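# Find the lighter check weight and set it on the dish

## Task

Work out which of the four check weights is lighter than the other three, using the balance: its pointer sits over the white mark when both pans hold equal mass and leans toward the pan with less on it. Lay that light weight flat on the red dish, make sure none of the other three weights end up on the dish, keep every other object upright, and leave the balance on the piece of furniture it currently rests on.

## Robot and tools

Robots: three i2rt Big YAM arms, named arm1, arm2 and arm3. Each has six revolute joints and a two-finger gripper, with a wrist camera aimed at the fingertips. The hand can reach roughly 1.0 m from the joint-1 axis. Foot (base_link) poses in the scene frame, in metres: arm1 x=-0.017 y=+1.211 z=+0.828 quat_wxyz=(+0.030, -0.003, -0.002, -1.000); arm2 x=+0.095 y=-0.011 z=+0.883 quat_wxyz=(+0.025, -0.002, -0.007, +1.000); arm3 x=-0.083 y=-1.202 z=+0.816 quat_wxyz=(+0.086, +0.005, -0.002, +0.996). Every foot faces along its own +x, so arm1 faces roughly -x and arm2 and arm3 face roughly +x.

Frame: a single scene frame in metres, origin on the floor, +z up. The printed "hand" point lies between the finger pads, about 1 cm behind the tips. The fingers extend along the hand's +z axis and the gap opens along its y axis. The reported hand position can be off, more so at long reach. hand_target is where the hand would be at the joint targets currently held.

Tool move: one action for any subset of arms. Each arm key (arm1, arm2, arm3) takes its own object; omit an arm to leave it uncommanded. Within it:
- "joints": absolute targets keyed by name, in radians, plus gripper_m in metres. Ranges: joint1_rad -2.879 to 2.879 (rotation about the foot, positive counter-clockwise from above, 0 along foot +x); joint2_rad 0 to 3.141 (shoulder, 0 = upper arm back and level, increasing lifts it then brings it forward); joint3_rad 0 to 3.019 (elbow, 0 folded, increasing opens); joint4_rad -1.692 to 1.57 (hand pitch, positive tips fingers up); joint5_rad -1.57 to 1.57 (sideways swing, positive toward the arm's right); joint6_rad -2.094 to 2.094 (roll, positive clockwise viewed from behind); gripper_m 0 to 0.093 (fingertip gap). Joint moves run at full joint speed unless "min_time_s" (0.1 to 8 s, the minimum duration of that arm's joint motions) is given.
- "target": an absolute hand pose, one list of seven numbers [x, y, z, qw, qx, qy, qz] in the scene frame (metres, then unit quaternion), in the same form as the printed hand line. The hand travels in a straight line from its hand_target to it. Optional "speed" in m/s, 0.002 to 0.5 (default 0.25); rotation is capped at twice that in rad/s. With a target, "joints" may contain only gripper_m, otherwise the call is rejected. Example arm part: {"target": [x, y, z, qw, qx, qy, qz], "speed": 0.25, "joints": {"gripper_m": v}}.
- "cameras": list of names from arm1_cam_wrist, arm2_cam_wrist, arm3_cam_wrist, room_a, room_b, or ["all"]; [] for none. A call with no action returns the full state of every robot and all images.
All motions in one call begin together; hand paths end together and cut off after 10 s; no action exceeds 15 s. Each control step the path point is limited to 100 mm and 20 degrees from the measured hand, then solved by damped IK.

Tool wait: seconds from 0 to 10; nothing new is commanded; returns state and optional cameras as in move.
Tool zoom_image: camera name and region [x0, y0, x1, y1] in image pixels (origin top-left, at most 504 by 504), on that camera's latest full image only.
Tool finished_scene: scene number (1 or 2); ends the scene irreversibly and gives the next task. The goal must hold with the robots idle afterwards.

Reading results: "move" lists arms that got a motion; "as last shown" marks an uncommanded arm whose status reads "not commanded". Joint velocities are in rad/s (gripper m/s), in joint_positions order; "within noise" means the arm is still. Torques are in N m, positive toward larger joint values, with offsets and noise; numbers 3 and 4 wrap at ±28. A hand is "done" within 1 cm and 2 degrees. "off_target" means resting short of the goal and maybe still pushing. "time_out" is a stop: joints hold a target at or nearer their position. "joint command not followed" or "pose unreachable" means a safety check is withholding arm targets (gripper still acts); after "not_followed" the hand target is discarded. If a call is refused or stopped, the remaining move, wait and finished_scene calls in that reply are skipped. Gripper readings in free air run up to 0.003 m wide; on a hard part they sit up to 0.005 m below or 0.002 m above its width. Commanding about 0.005 m under the part's width gives a full-force grip.

Cameras: room_a and room_b are fixed; wrist cameras move with their arms and their poses are reissued with each image. Calibration is OpenCV pinhole with radial distortion, and positions derived from it can be off by several millimetres to centimetres.

Cautions: Arms do not halt on contact and can shove hard; closing a gripper on another robot's fingers, or any hard press between robots, fails the scene. The collision check can act late and ignores fingers, housings and wrist cameras. Full-speed joint moves can overshoot by up to about 30 degrees when stretched out. Hands may lag, drift or speed beyond "speed" near straight-arm poses. Never drop parts from height, release a moving part, strike the balance or other fixed items, or push anything off the work area or to the floor. Loose objects may occasionally be nudged by an outside force. Motors heat when holding loads, staying extended or straining; at 85 °C a MOTOR HOT line appears, and at 100 °C the arm goes limp for 30 to 60 s, after which targets marked limit_stop_at_motor_heat must be resent.

Each tool is called as name(argument=value, ...), one argument or row to a line, values as JSON.

## Session

move(
)

Scene clock: 0.00 s.
Joint torques (N m): no reading
Heat: arm1: hottest joint2_rad 37 °C; arm2: hottest joint2_rad 31 °C; arm3: hottest joint2_rad 36 °C.
Joint velocities: within noise
arm1.joint_positions: joint1_rad=+0.463 joint2_rad=+0.615 joint3_rad=+1.490 joint4_rad=-1.383 joint5_rad=+0.276 joint6_rad=+0.395 gripper_m=+0.09396
arm1.joint_status: not commanded
arm1.hand: x=-0.2166 y=+1.1519 z=+1.4100 quat_wxyz=(-0.119, -0.855, +0.016, +0.505) (m; scene frame)
arm1.hand_target: x=-0.2136 y=+1.1537 z=+1.4227 quat_wxyz=(-0.125, -0.847, +0.018, +0.516) (m; scene frame)
arm1.hand_status: not commanded
arm2.joint_positions: joint1_rad=+0.482 joint2_rad=+0.585 joint3_rad=+1.357 joint4_rad=-1.462 joint5_rad=+0.227 joint6_rad=+0.023 gripper_m=+0.09396
arm2.joint_status: not commanded
arm2.hand: x=-0.1095 y=-0.0683 z=+1.3892 quat_wxyz=(-0.010, +0.891, +0.138, -0.433) (m; scene frame)
arm2.hand_target: x=-0.1075 y=-0.0675 z=+1.3999 quat_wxyz=(-0.007, +0.886, +0.136, -0.444) (m; scene frame)
arm2.hand_status: not commanded
arm3.joint_positions: joint1_rad=-0.065 joint2_rad=+0.649 joint3_rad=+1.390 joint4_rad=-1.161 joint5_rad=-0.034 joint6_rad=-0.702 gripper_m=+0.09396
arm3.joint_status: not commanded
arm3.hand: x=-0.3410 y=-1.1470 z=+1.3892 quat_wxyz=(-0.236, +0.811, +0.203, -0.495) (m; scene frame)
arm3.hand_target: x=-0.3379 y=-1.1478 z=+1.4003 quat_wxyz=(-0.241, +0.805, +0.201, -0.504) (m; scene frame)
arm3.hand_status: not commanded
pictures: arm1_cam_wrist, arm2_cam_wrist, arm3_cam_wrist, room_a, room_b

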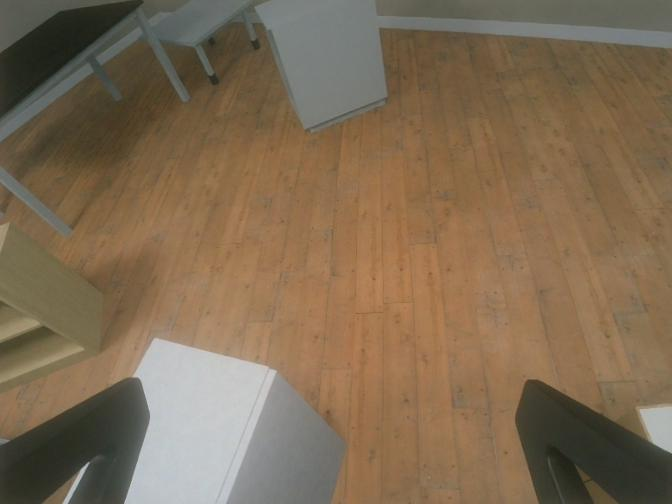

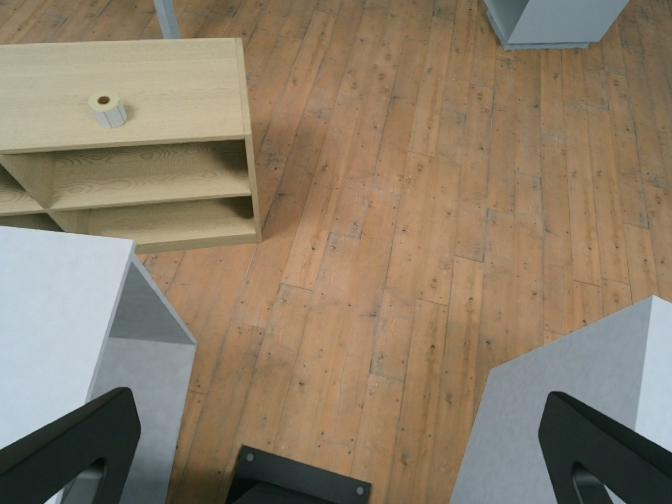

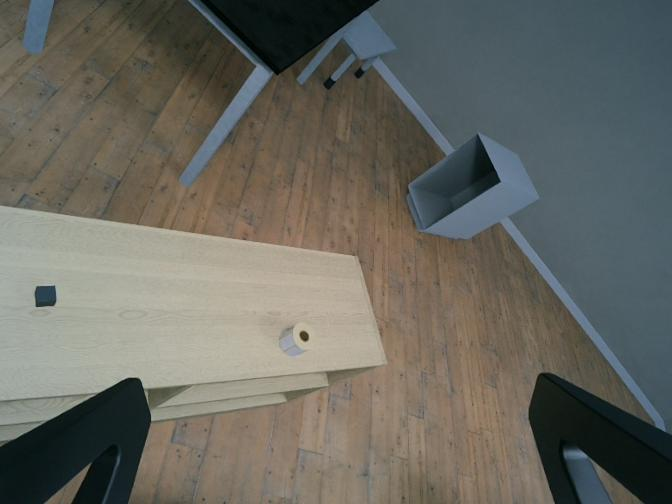

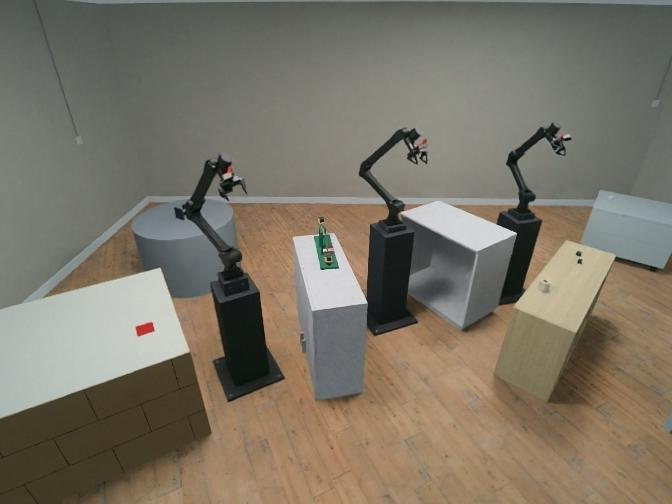

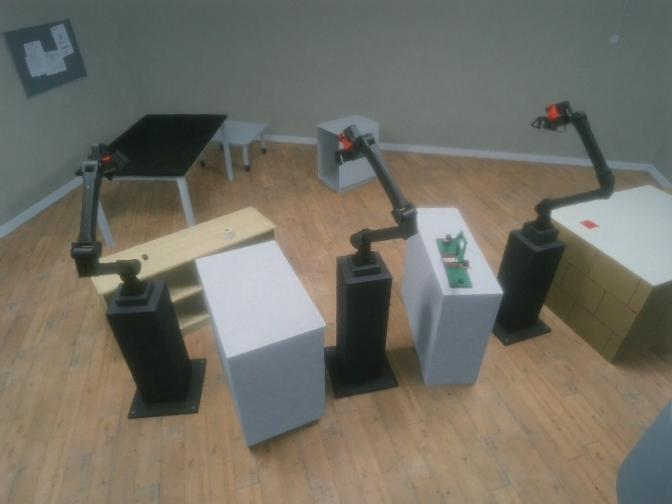

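zoom_image(
  camera="room_a",
  region=[290, 200, 370, 280],
)

zoom_image(
  camera="room_b",
  region=[410, 210, 510, 310],
)

zoom_image(
  camera="room_a",
  region=[520, 230, 620, 310],
)

zoom_image(
  camera="room_a",
  region=[80, 270, 220, 380],
)

zoom_image(
  camera="room_b",
  region=[90, 200, 290, 320],
)

Scaled by 6.300 from the camera's image (finer frame: 960x720).

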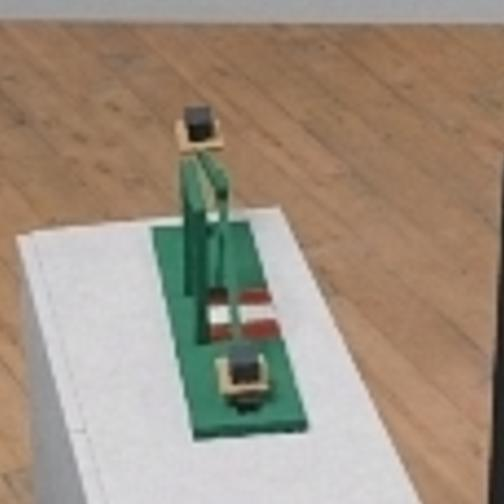

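Scaled by 5.040 from the camera's image (finer frame: 960x720).

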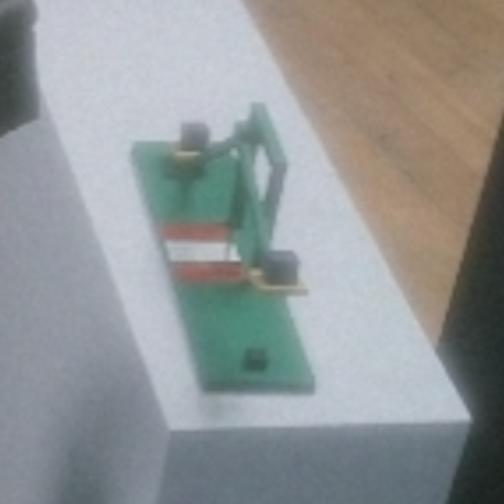

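Scaled by 5.040 from the camera's image (finer frame: 960x720).

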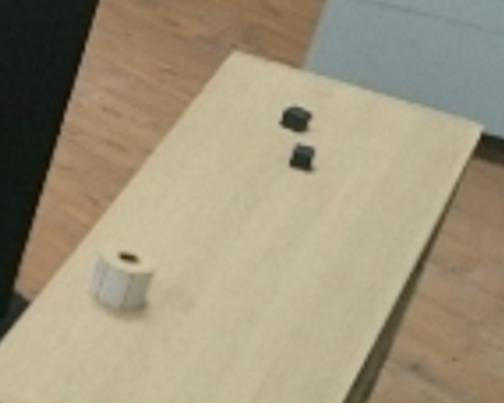

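Scaled by 3.600 from the camera's image (finer frame: 960x720).

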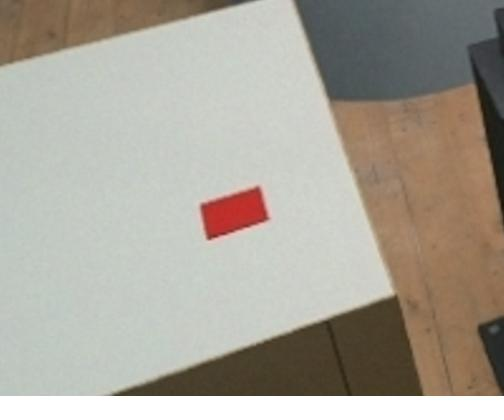

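Scaled by 2.520 from the camera's image (finer frame: 960x720).

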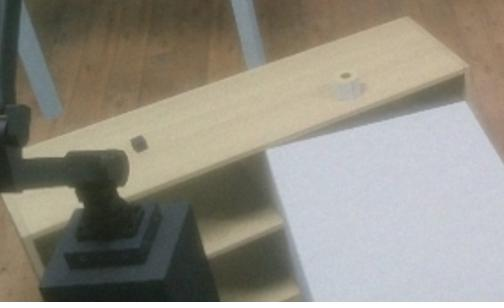

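move(
  arm1={"joints":{"joint1_rad":1.95,"joint2_rad":1.2,"joint3_rad":1.6,"joint4_rad":-1.4,"joint5_rad":0,"joint6_rad":0}},
  cameras=["arm1_cam_wrist"],
)

move(
  arm1={"target":[0.29,0.52,1.14,0,0.548,0.836,0]},
  cameras=["arm1_cam_wrist","room_a","room_b"],
)

Scene clock: 4.67 s.
Joint torques (N m): arm1=[0.5 -7.24 13.2 0.88 0.1 -0.23] | arm2=[1.61 2.14 10.8 1.89 0.1 0.11] | arm3=[-1.2 0.5 8.65 2.06 0 0]
Heat: arm1: hottest joint2_rad 37 °C; arm2: hottest joint2_rad 31 °C; arm3: hottest joint2_rad 36 °C.
move: arm1 done
Joint velocities: within noise
arm1.joint_positions: joint1_rad=+1.938 joint2_rad=+1.214 joint3_rad=+1.564 joint4_rad=-1.394 joint5_rad=+0.000 joint6_rad=+0.012 gripper_m=+0.09397
arm1.joint_status: all done
arm1.hand: x=+0.1671 y=+0.8161 z=+1.2548 quat_wxyz=(-0.219, -0.526, -0.809, +0.143)
arm1.hand_target: x=+0.1704 y=+0.8210 z=+1.2771 quat_wxyz=(-0.236, -0.513, -0.811, +0.155)
arm1.hand_status: not commanded
arm2, arm3: as last shown
arm1_cam_wrist: T_world_to_cam=[[-0.91281, -0.40815, 0.01373, 0.46733], [-0.40776, 0.90907, -0.08562, -0.52685], [0.02246, -0.08376, -0.99623, 1.40521]] pos_world=[0.18019, 0.78738, 1.34839]

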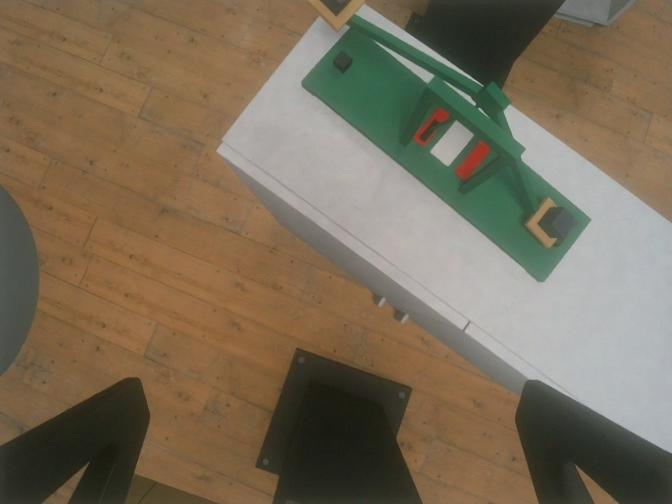

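Scene clock: 7.13 s.
Joint torques (N m): arm1=[-1.73 -17.44 14.05 0.55 -0.04 -0.15] | arm2=[1.49 2.49 10.81 1.89 0.08 0.1] | arm3=[-1.14 0.56 8.64 2.04 0.01 0]
Heat: arm1: hottest joint2_rad 37 °C; arm2: hottest joint2_rad 31 °C; arm3: hottest joint2_rad 36 °C.
move: arm1 off_target
Joint velocities: within noise
arm1.joint_positions: joint1_rad=+1.937 joint2_rad=+2.318 joint3_rad=+2.769 joint4_rad=-1.696 joint5_rad=-0.008 joint6_rad=+0.012 gripper_m=+0.09397
arm1.joint_status: not commanded
arm1.hand: x=+0.2974 y=+0.5285 z=+1.1233 quat_wxyz=(-0.138, -0.538, -0.827, +0.087)
arm1.hand_target: x=+0.2893 y=+0.5215 z=+1.1391 quat_wxyz=(-0.153, -0.540, -0.822, +0.098)
arm1.hand_status: off_target (0.020 m and 18.8 deg from the pose sent, 0.341 m and 30.3 deg at the start; a joint's target at an end of its range on 43 of 74 steps)
arm2, arm3: as last shown
arm1_cam_wrist: T_world_to_cam=[[-0.91192, -0.4103, 0.00754, 0.47859], [-0.40681, 0.90627, 0.11479, -0.44745], [-0.05393, 0.10161, -0.99336, 1.16871]] pos_world=[0.31744, 0.48313, 1.20871]

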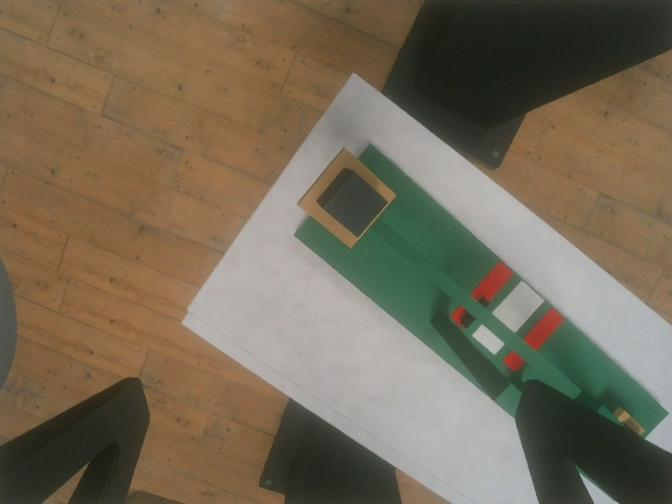

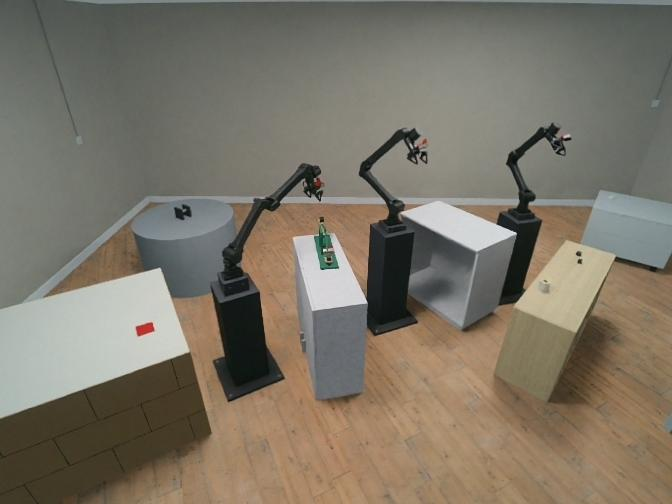

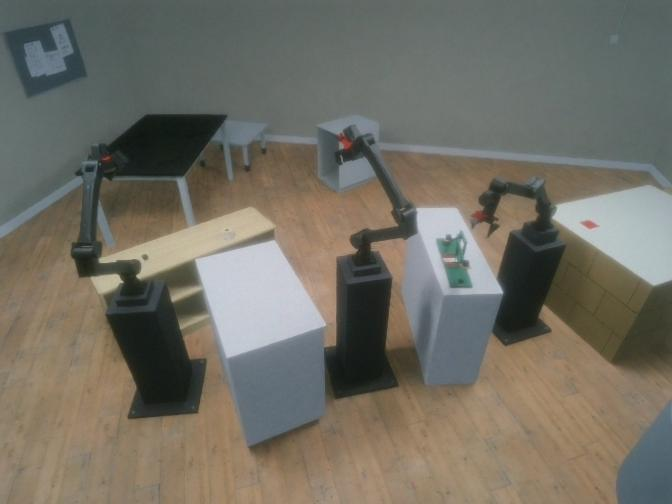

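move(
  arm1={"target":[0.308,0.472,1.04,0,0.160,0.987,0]},
  cameras=["arm1_cam_wrist","room_a","room_b"],
)

zoom_image(
  camera="room_b",
  region=[420, 180, 520, 280],
)

zoom_image(
  camera="room_a",
  region=[280, 170, 380, 270],
)

Scene clock: 11.17 s.
Joint torques (N m): arm1=[-0.97 -18.78 14.46 1.5 0.11 -0.2] | arm2=[1.32 2.08 10.82 1.95 0.08 0.11] | arm3=[-1.08 0.5 8.62 2.06 0.01 0]
Heat: arm1: hottest joint2_rad 38 °C; arm2: hottest joint2_rad 31 °C; arm3: hottest joint2_rad 36 °C.
move: arm1 off_target
Joint velocities: within noise
arm1.joint_positions: joint1_rad=+1.925 joint2_rad=+2.514 joint3_rad=+2.873 joint4_rad=-1.642 joint5_rad=-0.015 joint6_rad=-0.818 gripper_m=+0.09398
arm1.joint_status: not commanded
arm1.hand: x=+0.3074 y=+0.4844 z=+1.0245 quat_wxyz=(-0.082, -0.165, -0.976, +0.119)
arm1.hand_target: x=+0.3070 y=+0.4742 z=+1.0395 quat_wxyz=(-0.095, -0.159, -0.972, +0.144)
arm1.hand_status: off_target (0.020 m and 16.7 deg from the pose sent, 0.101 m and 51.0 deg at the start; a joint's target at an end of its range on 84 of 87 steps)
arm2, arm3: as last shown
arm1_cam_wrist: T_world_to_cam=[[-0.33422, -0.9175, 0.21563, 0.32534], [-0.8956, 0.38044, 0.2306, -0.10578], [-0.2936, -0.11604, -0.94886, 1.2091]] pos_world=[0.36899, 0.47905, 1.1015]

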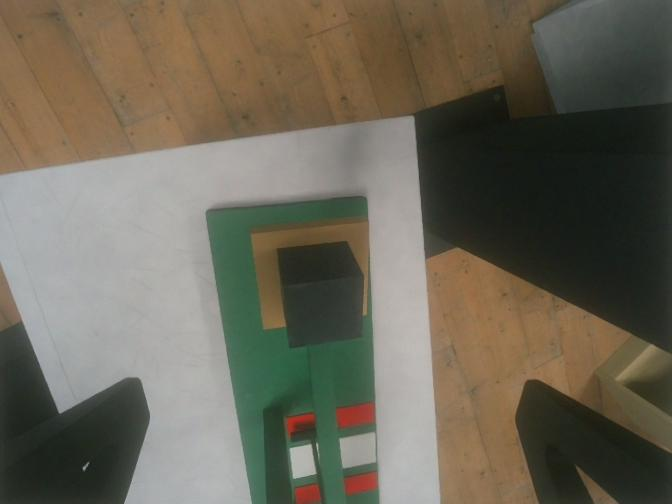

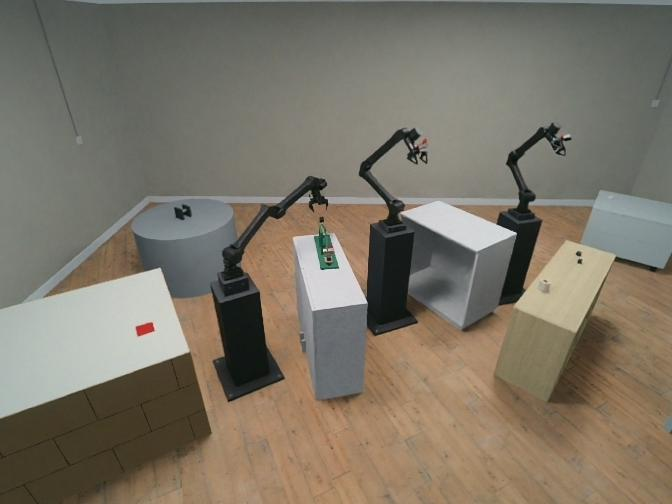

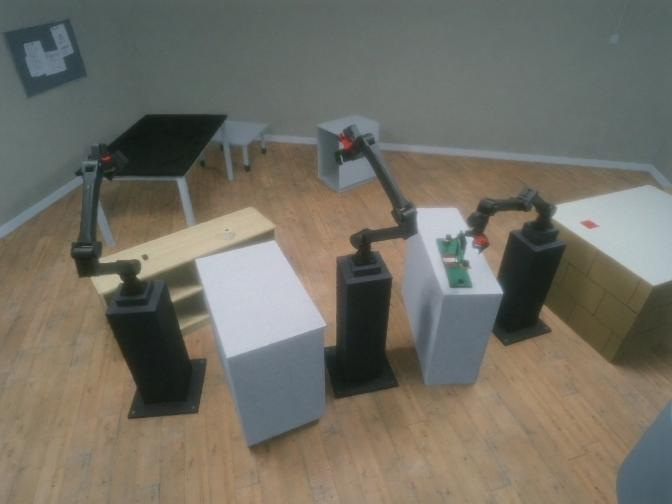

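Scaled by 5.040 from the camera's image (finer frame: 960x720).

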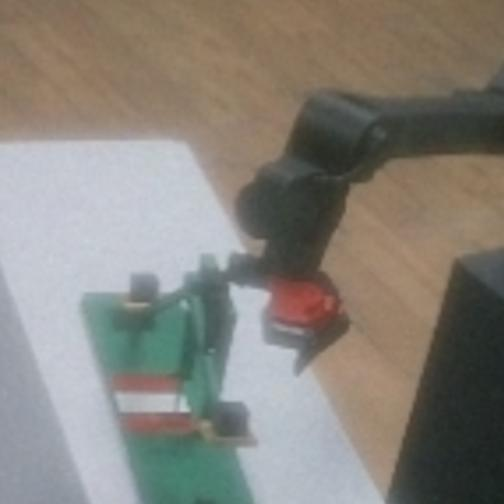

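Scaled by 5.040 from the camera's image (finer frame: 960x720).

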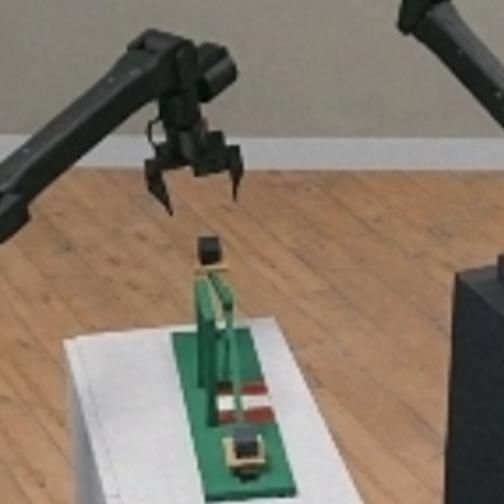

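move(
  arm1={"target":[0.304,0.464,0.975,0,0.160,0.987,0],"speed":0.12},
  cameras=["arm1_cam_wrist","room_a","room_b"],
)

zoom_image(
  camera="room_b",
  region=[430, 220, 500, 290],
)

zoom_image(
  camera="room_a",
  region=[290, 180, 360, 250],
)

Scene clock: 14.13 s.
Joint torques (N m): arm1=[-1.61 -19.14 14.37 1.14 0.13 -0.21] | arm2=[1.49 2.43 10.78 1.91 0.09 0.11] | arm3=[-1.2 0.5 8.66 2.03 0 0.01]
Heat: arm1: hottest joint2_rad 39 °C; arm2: hottest joint2_rad 31 °C; arm3: hottest joint2_rad 36 °C.
move: arm1 off_target
Joint velocities: within noise
arm1.joint_positions: joint1_rad=+1.925 joint2_rad=+2.596 joint3_rad=+2.873 joint4_rad=-1.634 joint5_rad=-0.014 joint6_rad=-0.828 gripper_m=+0.09398
arm1.joint_status: not commanded
arm1.hand: x=+0.3087 y=+0.4799 z=+0.9612 quat_wxyz=(-0.061, -0.161, -0.981, +0.089)
arm1.hand_target: x=+0.3030 y=+0.4663 z=+0.9750 quat_wxyz=(-0.074, -0.160, -0.978, +0.113)
arm1.hand_status: off_target (0.022 m and 12.4 deg from the pose sent, 0.054 m and 16.7 deg at the start; a joint's target at an end of its range on 58 of 61 steps)
arm2, arm3: as last shown
arm1_cam_wrist: T_world_to_cam=[[-0.31948, -0.93311, 0.16506, 0.38678], [-0.8905, 0.35518, 0.28434, -0.12945], [-0.32395, -0.05614, -0.94441, 1.12534]] pos_world=[0.37284, 0.47006, 1.03575]

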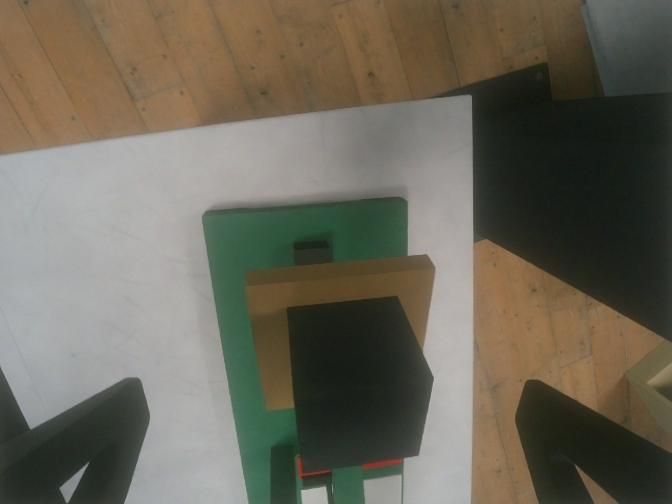

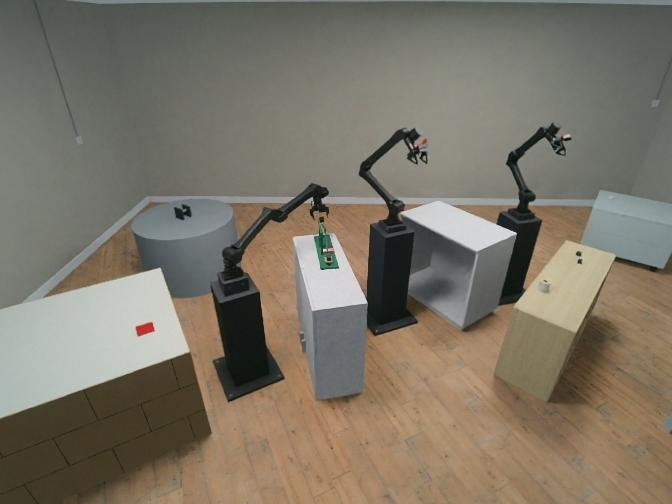

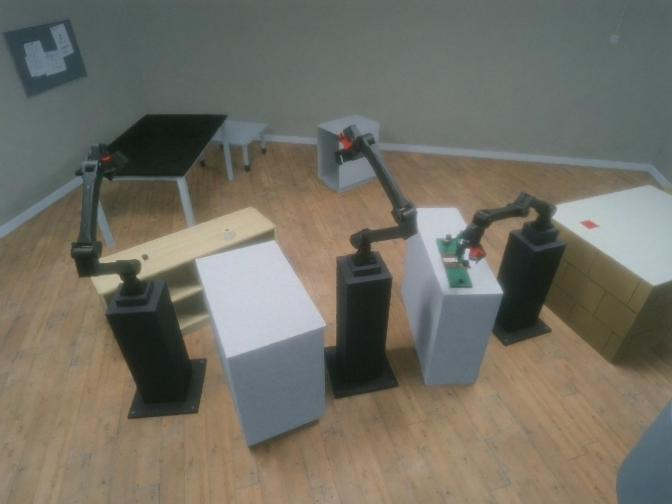

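Scaled by 7.200 from the camera's image (finer frame: 960x720).

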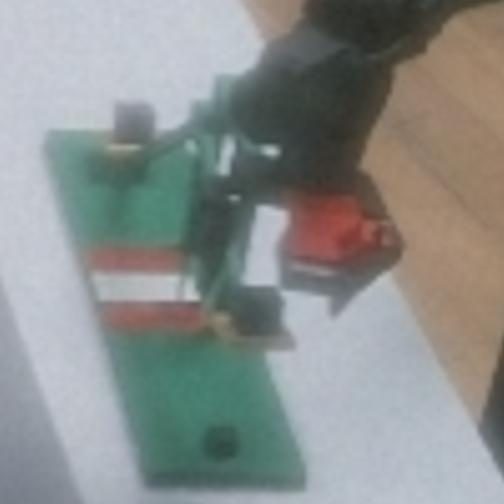

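Scaled by 7.200 from the camera's image (finer frame: 960x720).

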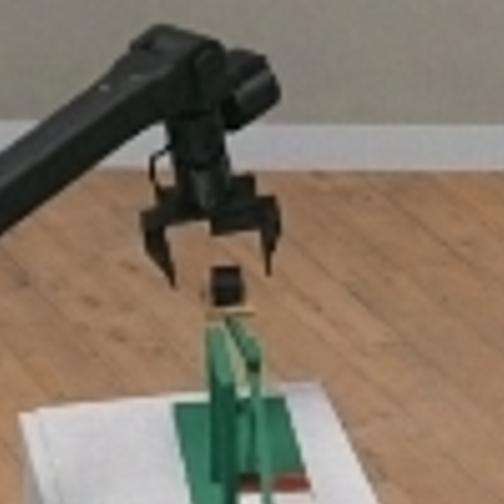

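move(
  arm1={"target":[0.305,0.457,0.962,0,0.160,0.987,0],"speed":0.1},
)

move(
  arm1={"joints":{"gripper_m":0.026}},
  cameras=["arm1_cam_wrist"],
)

Scene clock: 16.40 s.
Joint torques (N m): arm1=[-1.44 -18.96 14.53 1.17 0.08 -0.22] | arm2=[1.49 2.49 10.84 1.92 0.06 0.11] | arm3=[-1.2 0.56 8.68 2.06 0.01 0]
Heat: arm1: hottest joint2_rad 39 °C; arm2: hottest joint3_rad 32 °C; arm3: hottest joint2_rad 36 °C.
move: arm1 off_target
Joint velocities: within noise
arm1.joint_positions: joint1_rad=+1.925 joint2_rad=+2.611 joint3_rad=+2.873 joint4_rad=-1.606 joint5_rad=-0.013 joint6_rad=-0.830 gripper_m=+0.09398
arm1.joint_status: not commanded
arm1.hand: x=+0.3112 y=+0.4738 z=+0.9511 quat_wxyz=(-0.065, -0.160, -0.980, +0.094)
arm1.hand_target: x=+0.3040 y=+0.4593 z=+0.9618 quat_wxyz=(-0.076, -0.160, -0.977, +0.117)
arm1.hand_status: off_target (0.021 m and 13.1 deg from the pose sent, 0.023 m and 12.4 deg at the start; a joint's target at an end of its range on 54 of 56 steps)
arm2, arm3: as last shown
pictures: none

Scene clock: 17.13 s.
Joint torques (N m): arm1=[-1.26 -19.84 14.63 1.13 0.01 -0.25] | arm2=[1.49 2.14 10.74 1.89 0.08 0.09] | arm3=[-1.14 0.44 8.65 2.04 0.01 0]
Heat: arm1: hottest joint3_rad 40 °C; arm2: hottest joint3_rad 32 °C; arm3: hottest joint2_rad 36 °C.
move: arm1 off_target
Joint velocities: within noise
arm1.joint_positions: joint1_rad=+1.923 joint2_rad=+2.611 joint3_rad=+2.873 joint4_rad=-1.604 joint5_rad=-0.012 joint6_rad=-0.831 gripper_m=+0.03148
arm1.joint_status: gripper_m off_target (ended at +0.03151, target +0.02600)
arm1.hand: x=+0.3097 y=+0.4725 z=+0.9512 quat_wxyz=(-0.064, -0.160, -0.980, +0.096)
arm1.hand_target: x=+0.3040 y=+0.4593 z=+0.9618 quat_wxyz=(-0.076, -0.159, -0.977, +0.117)
arm1.hand_status: not commanded
arm2, arm3: as last shown
arm1_cam_wrist: T_world_to_cam=[[-0.31944, -0.93079, 0.17773, 0.36868], [-0.89168, 0.35873, 0.27609, -0.11649], [-0.32074, -0.07028, -0.94456, 1.1216]] pos_world=[0.37364, 0.46379, 1.02606]

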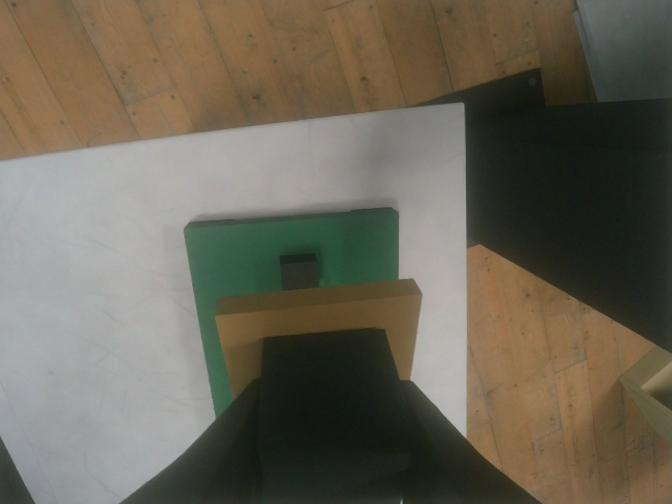

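move(
  arm1={"target":[0.298,0.48,1.1,-0.076,-0.159,-0.977,0.117]},
)

move(
  arm1={"joints":{"joint1_rad":-1.38,"joint2_rad":1.2,"joint3_rad":1.5,"joint4_rad":-1.4,"joint5_rad":0,"joint6_rad":0},"min_time_s":2.5},
  cameras=["arm1_cam_wrist","room_a","room_b"],
)

zoom_image(
  camera="room_a",
  region=[80, 200, 260, 350],
)

Scene clock: 18.93 s.
Joint torques (N m): arm1=[-1.14 -21.19 14 1.31 0 -0.23] | arm2=[1.61 2.2 10.77 1.88 0.09 0.1] | arm3=[-1.14 0.5 8.65 2.02 0.01 0]
Heat: arm1: hottest joint3_rad 40 °C; arm2: hottest joint3_rad 32 °C; arm3: hottest joint2_rad 36 °C.
move: arm1 off_target
Joint velocities: within noise
arm1.joint_positions: joint1_rad=+1.923 joint2_rad=+2.480 joint3_rad=+2.877 joint4_rad=-1.661 joint5_rad=-0.012 joint6_rad=-0.831 gripper_m=+0.03148
arm1.joint_status: not commanded
arm1.hand: x=+0.3030 y=+0.4900 z=+1.0504 quat_wxyz=(-0.085, -0.159, -0.975, +0.128)
arm1.hand_target: x=+0.2965 y=+0.4839 z=+1.0990 quat_wxyz=(-0.110, -0.158, -0.967, +0.169)
arm1.hand_status: off_target (0.051 m and 1.7 deg from the pose sent, 0.149 m and 2.8 deg at the start; pose on its path clipped on 12 of 44 steps; a joint's target at an end of its range on 41 of 44 steps)
arm2, arm3: as last shown
pictures: none

Scene clock: 22.17 s.
Joint torques (N m): arm1=[-0.97 -7.41 11.33 1.74 0.07 0.06] | arm2=[1.55 2.37 10.74 1.89 0.09 0.11] | arm3=[-1.08 0.44 8.66 2.02 0 0]
Heat: arm1: hottest joint3_rad 41 °C; arm2: hottest joint3_rad 33 °C; arm3: hottest joint2_rad 36 °C.
move: arm1 done
Joint velocities: within noise
arm1.joint_positions: joint1_rad=-1.368 joint2_rad=+1.212 joint3_rad=+1.486 joint4_rad=-1.417 joint5_rad=+0.001 joint6_rad=-0.015 gripper_m=+0.03148
arm1.joint_status: all done
arm1.hand: x=-0.1238 y=+1.6220 z=+1.2134 quat_wxyz=(+0.127, -0.780, +0.589, +0.168)
arm1.hand_target: x=-0.1195 y=+1.6254 z=+1.2270 quat_wxyz=(+0.139, -0.768, +0.597, +0.186)
arm1.hand_status: not commanded
arm2.joint_positions: joint1_rad=+0.482 joint2_rad=+0.585 joint3_rad=+1.357 joint4_rad=-1.462 joint5_rad=+0.227 joint6_rad=+0.023 gripper_m=+0.09396
arm2.joint_status: not commanded
arm2.hand: x=-0.1095 y=-0.0683 z=+1.3892 quat_wxyz=(-0.010, +0.891, +0.138, -0.433)
arm2.hand_target: x=-0.1075 y=-0.0675 z=+1.3999 quat_wxyz=(-0.007, +0.886, +0.136, -0.444)
arm2.hand_status: not commanded
arm3.joint_positions: joint1_rad=-0.065 joint2_rad=+0.649 joint3_rad=+1.390 joint4_rad=-1.161 joint5_rad=-0.034 joint6_rad=-0.702 gripper_m=+0.09396
arm3.joint_status: not commanded
arm3.hand: x=-0.3410 y=-1.1470 z=+1.3892 quat_wxyz=(-0.236, +0.811, +0.203, -0.495)
arm3.hand_target: x=-0.3379 y=-1.1478 z=+1.4003 quat_wxyz=(-0.241, +0.805, +0.201, -0.504)
arm3.hand_status: not commanded
arm1_cam_wrist: T_world_to_cam=[[0.96085, 0.27687, 0.011, -0.34438], [0.27664, -0.96079, 0.01868, 1.60939], [0.01574, -0.01491, -0.99977, 1.3298]] pos_world=[-0.13525, 1.66147, 1.3032]

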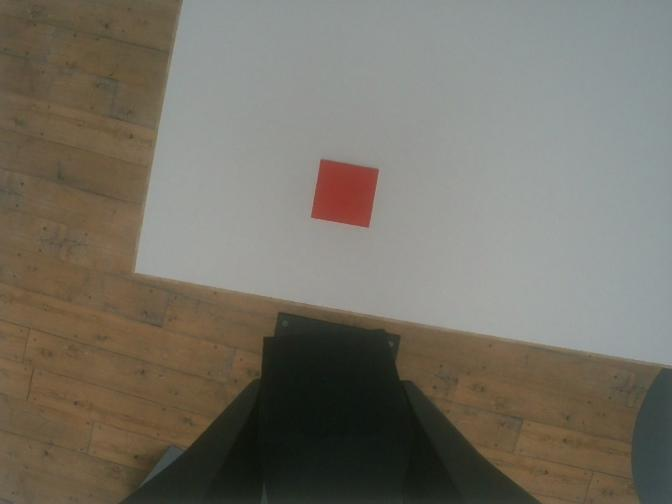

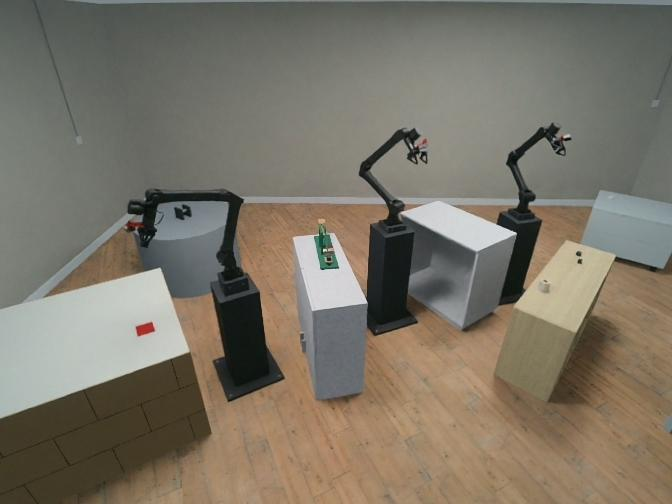

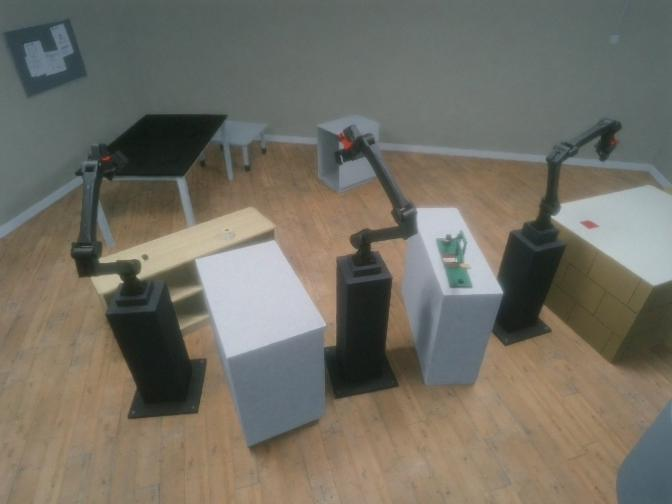

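Scaled by 2.800 from the camera's image (finer frame: 960x720).

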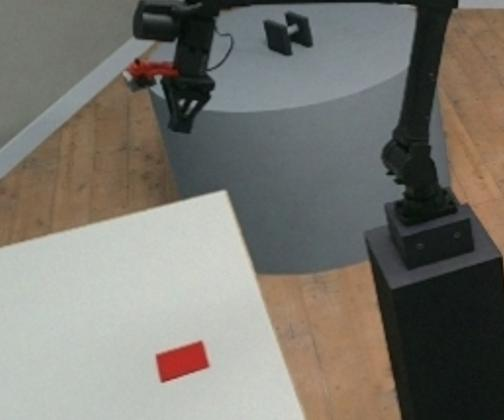

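move(
  arm1={"target":[-0.13,1.71,0.83,0.05,-0.770,0.634,0.0606],"speed":0.4},
  cameras=["arm1_cam_wrist","room_a","room_b"],
)

zoom_image(
  camera="room_a",
  region=[90, 260, 210, 360],
)

zoom_image(
  camera="room_b",
  region=[550, 170, 650, 250],
)

Scene clock: 25.27 s.
Joint torques (N m): arm1=[-1.61 -11.93 11.33 1.02 0.18 0.04] | arm2=[1.32 2.32 10.81 1.87 0.08 0.1] | arm3=[-1.2 0.56 8.66 2.09 0.01 0]
Heat: arm1: hottest joint3_rad 41 °C; arm2: hottest joint3_rad 33 °C; arm3: hottest joint2_rad 36 °C.
move: arm1 off_target
Joint velocities: within noise
arm1.joint_positions: joint1_rad=-1.389 joint2_rad=+1.797 joint3_rad=+1.077 joint4_rad=-0.755 joint5_rad=+0.011 joint6_rad=+0.019 gripper_m=+0.03148
arm1.joint_status: not commanded
arm1.hand: x=-0.1309 y=+1.6813 z=+0.8121 quat_wxyz=(+0.029, -0.780, +0.624, +0.036)
arm1.hand_target: x=-0.1296 y=+1.7087 z=+0.8308 quat_wxyz=(+0.050, -0.770, +0.634, +0.060)
arm1.hand_status: off_target (0.034 m and 4.1 deg from the pose sent, 0.393 m and 16.0 deg at the start)
arm2, arm3: as last shown
arm1_cam_wrist: T_world_to_cam=[[0.9736, 0.22801, 0.01089, -0.26575], [0.21049, -0.9152, 0.34366, 1.32666], [0.08832, -0.3323, -0.93903, 1.42341]] pos_world=[-0.14623, 1.74774, 0.8836]

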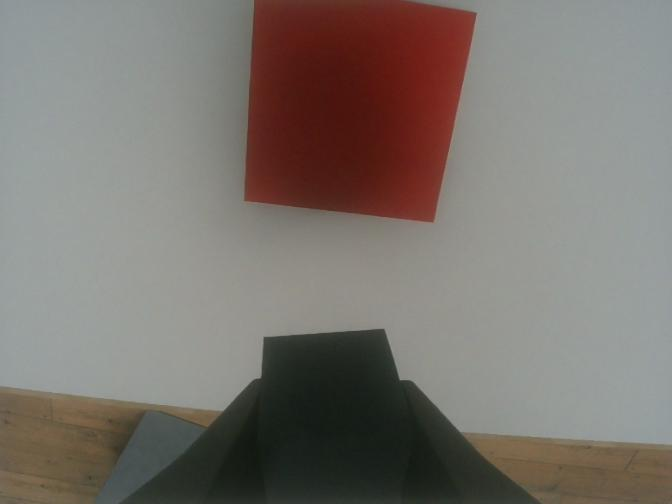

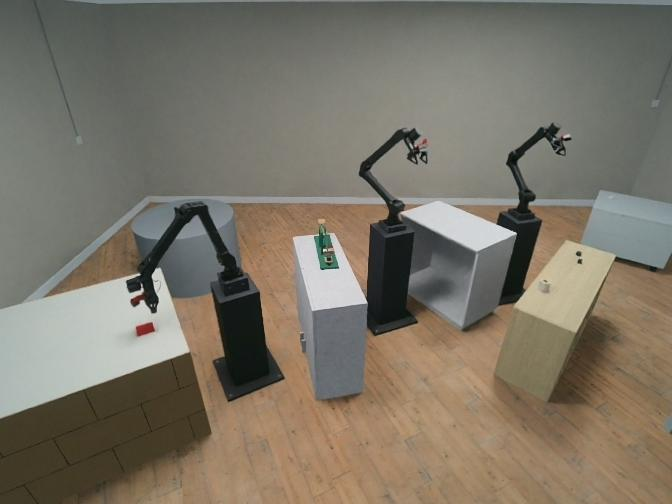

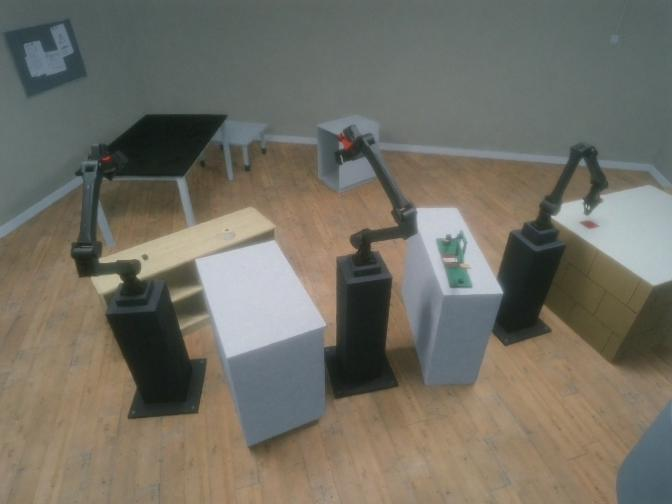

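Scaled by 4.200 from the camera's image (finer frame: 960x720).

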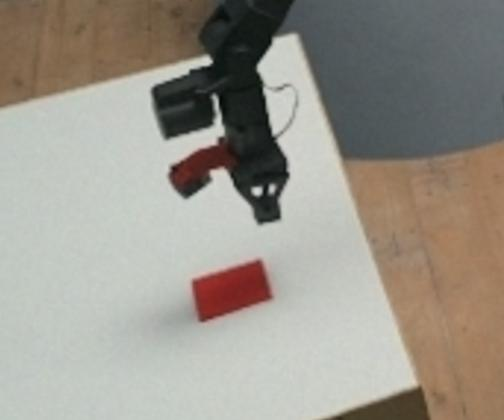

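Scaled by 5.040 from the camera's image (finer frame: 960x720).

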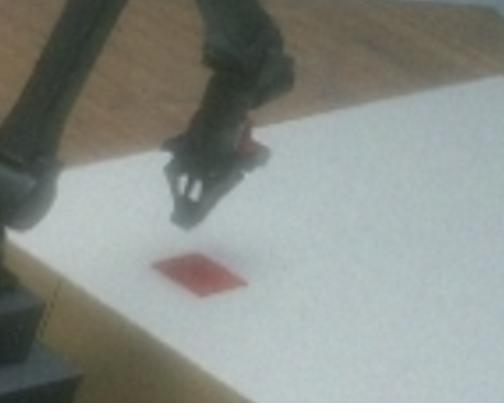

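move(
  arm1={"target":[-0.139,1.768,0.755,0.0747,-0.767,0.632,0.0907],"speed":0.15},
  cameras=["arm1_cam_wrist","room_a","room_b"],
)

zoom_image(
  camera="room_a",
  region=[110, 280, 190, 360],
)

zoom_image(
  camera="room_b",
  region=[560, 180, 630, 250],
)

Scene clock: 27.10 s.
Joint torques (N m): arm1=[-1.32 -12.57 10.45 1.26 0.15 -0.06] | arm2=[1.67 2.14 10.76 1.89 0.08 0.1] | arm3=[-1.14 0.38 8.64 2.03 0.01 0.01]
Heat: arm1: hottest joint3_rad 42 °C; arm2: hottest joint3_rad 33 °C; arm3: hottest joint2_rad 36 °C.
move: arm1 off_target
Joint velocities: within noise
arm1.joint_positions: joint1_rad=-1.398 joint2_rad=+2.002 joint3_rad=+1.166 joint4_rad=-0.545 joint5_rad=+0.011 joint6_rad=+0.019 gripper_m=+0.03148
arm1.joint_status: not commanded
arm1.hand: x=-0.1411 y=+1.7411 z=+0.7454 quat_wxyz=(+0.058, -0.775, +0.625, +0.072)
arm1.hand_target: x=-0.1386 y=+1.7670 z=+0.7560 quat_wxyz=(+0.075, -0.766, +0.632, +0.091)
arm1.hand_status: off_target (0.029 m and 3.1 deg from the pose sent, 0.104 m and 8.4 deg at the start)
arm2, arm3: as last shown
arm1_cam_wrist: T_world_to_cam=[[0.97596, 0.2177, 0.01044, -0.25005], [0.20797, -0.94453, 0.25418, 1.5238], [0.0652, -0.2459, -0.9671, 1.24883]] pos_world=[-0.15429, 1.8008, 0.82303]

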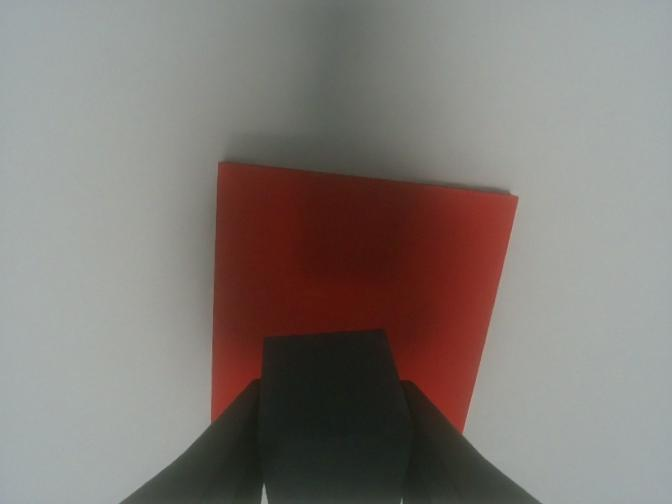

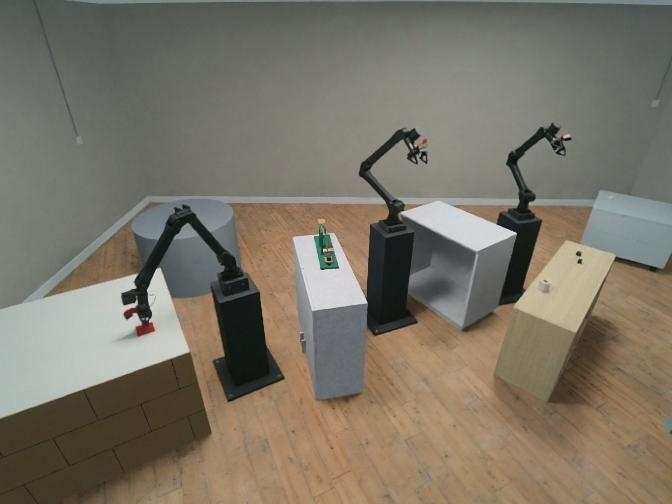

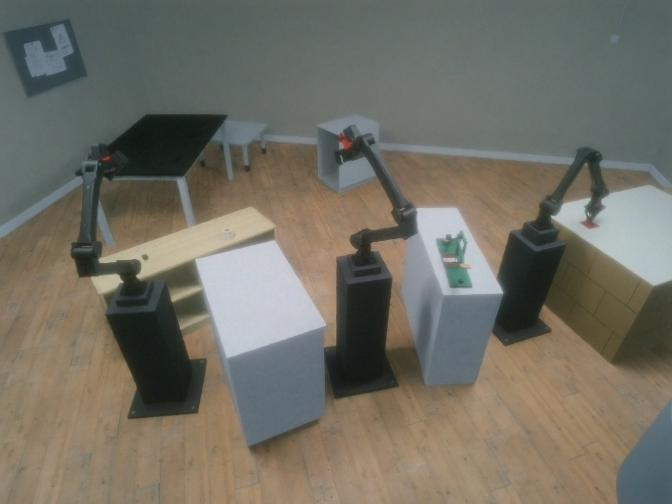

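Scaled by 6.300 from the camera's image (finer frame: 960x720).

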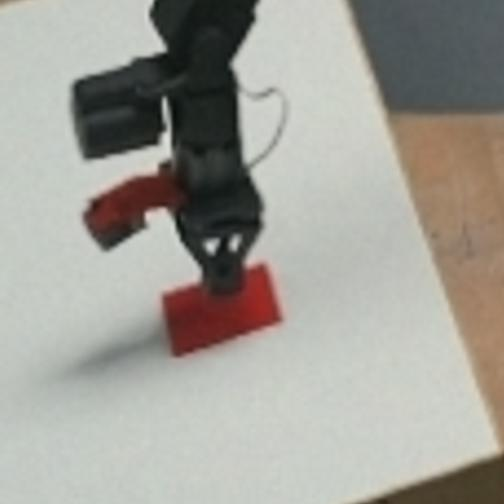

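Scaled by 7.200 from the camera's image (finer frame: 960x720).

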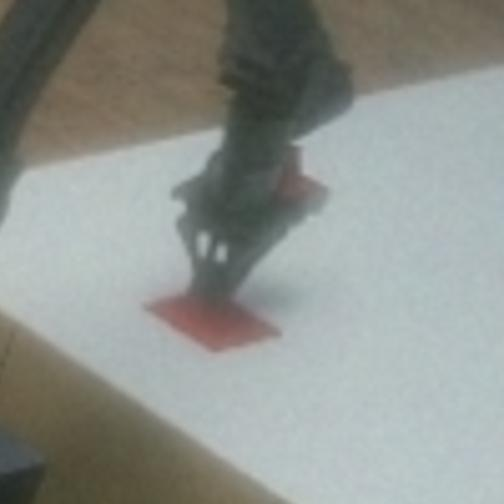

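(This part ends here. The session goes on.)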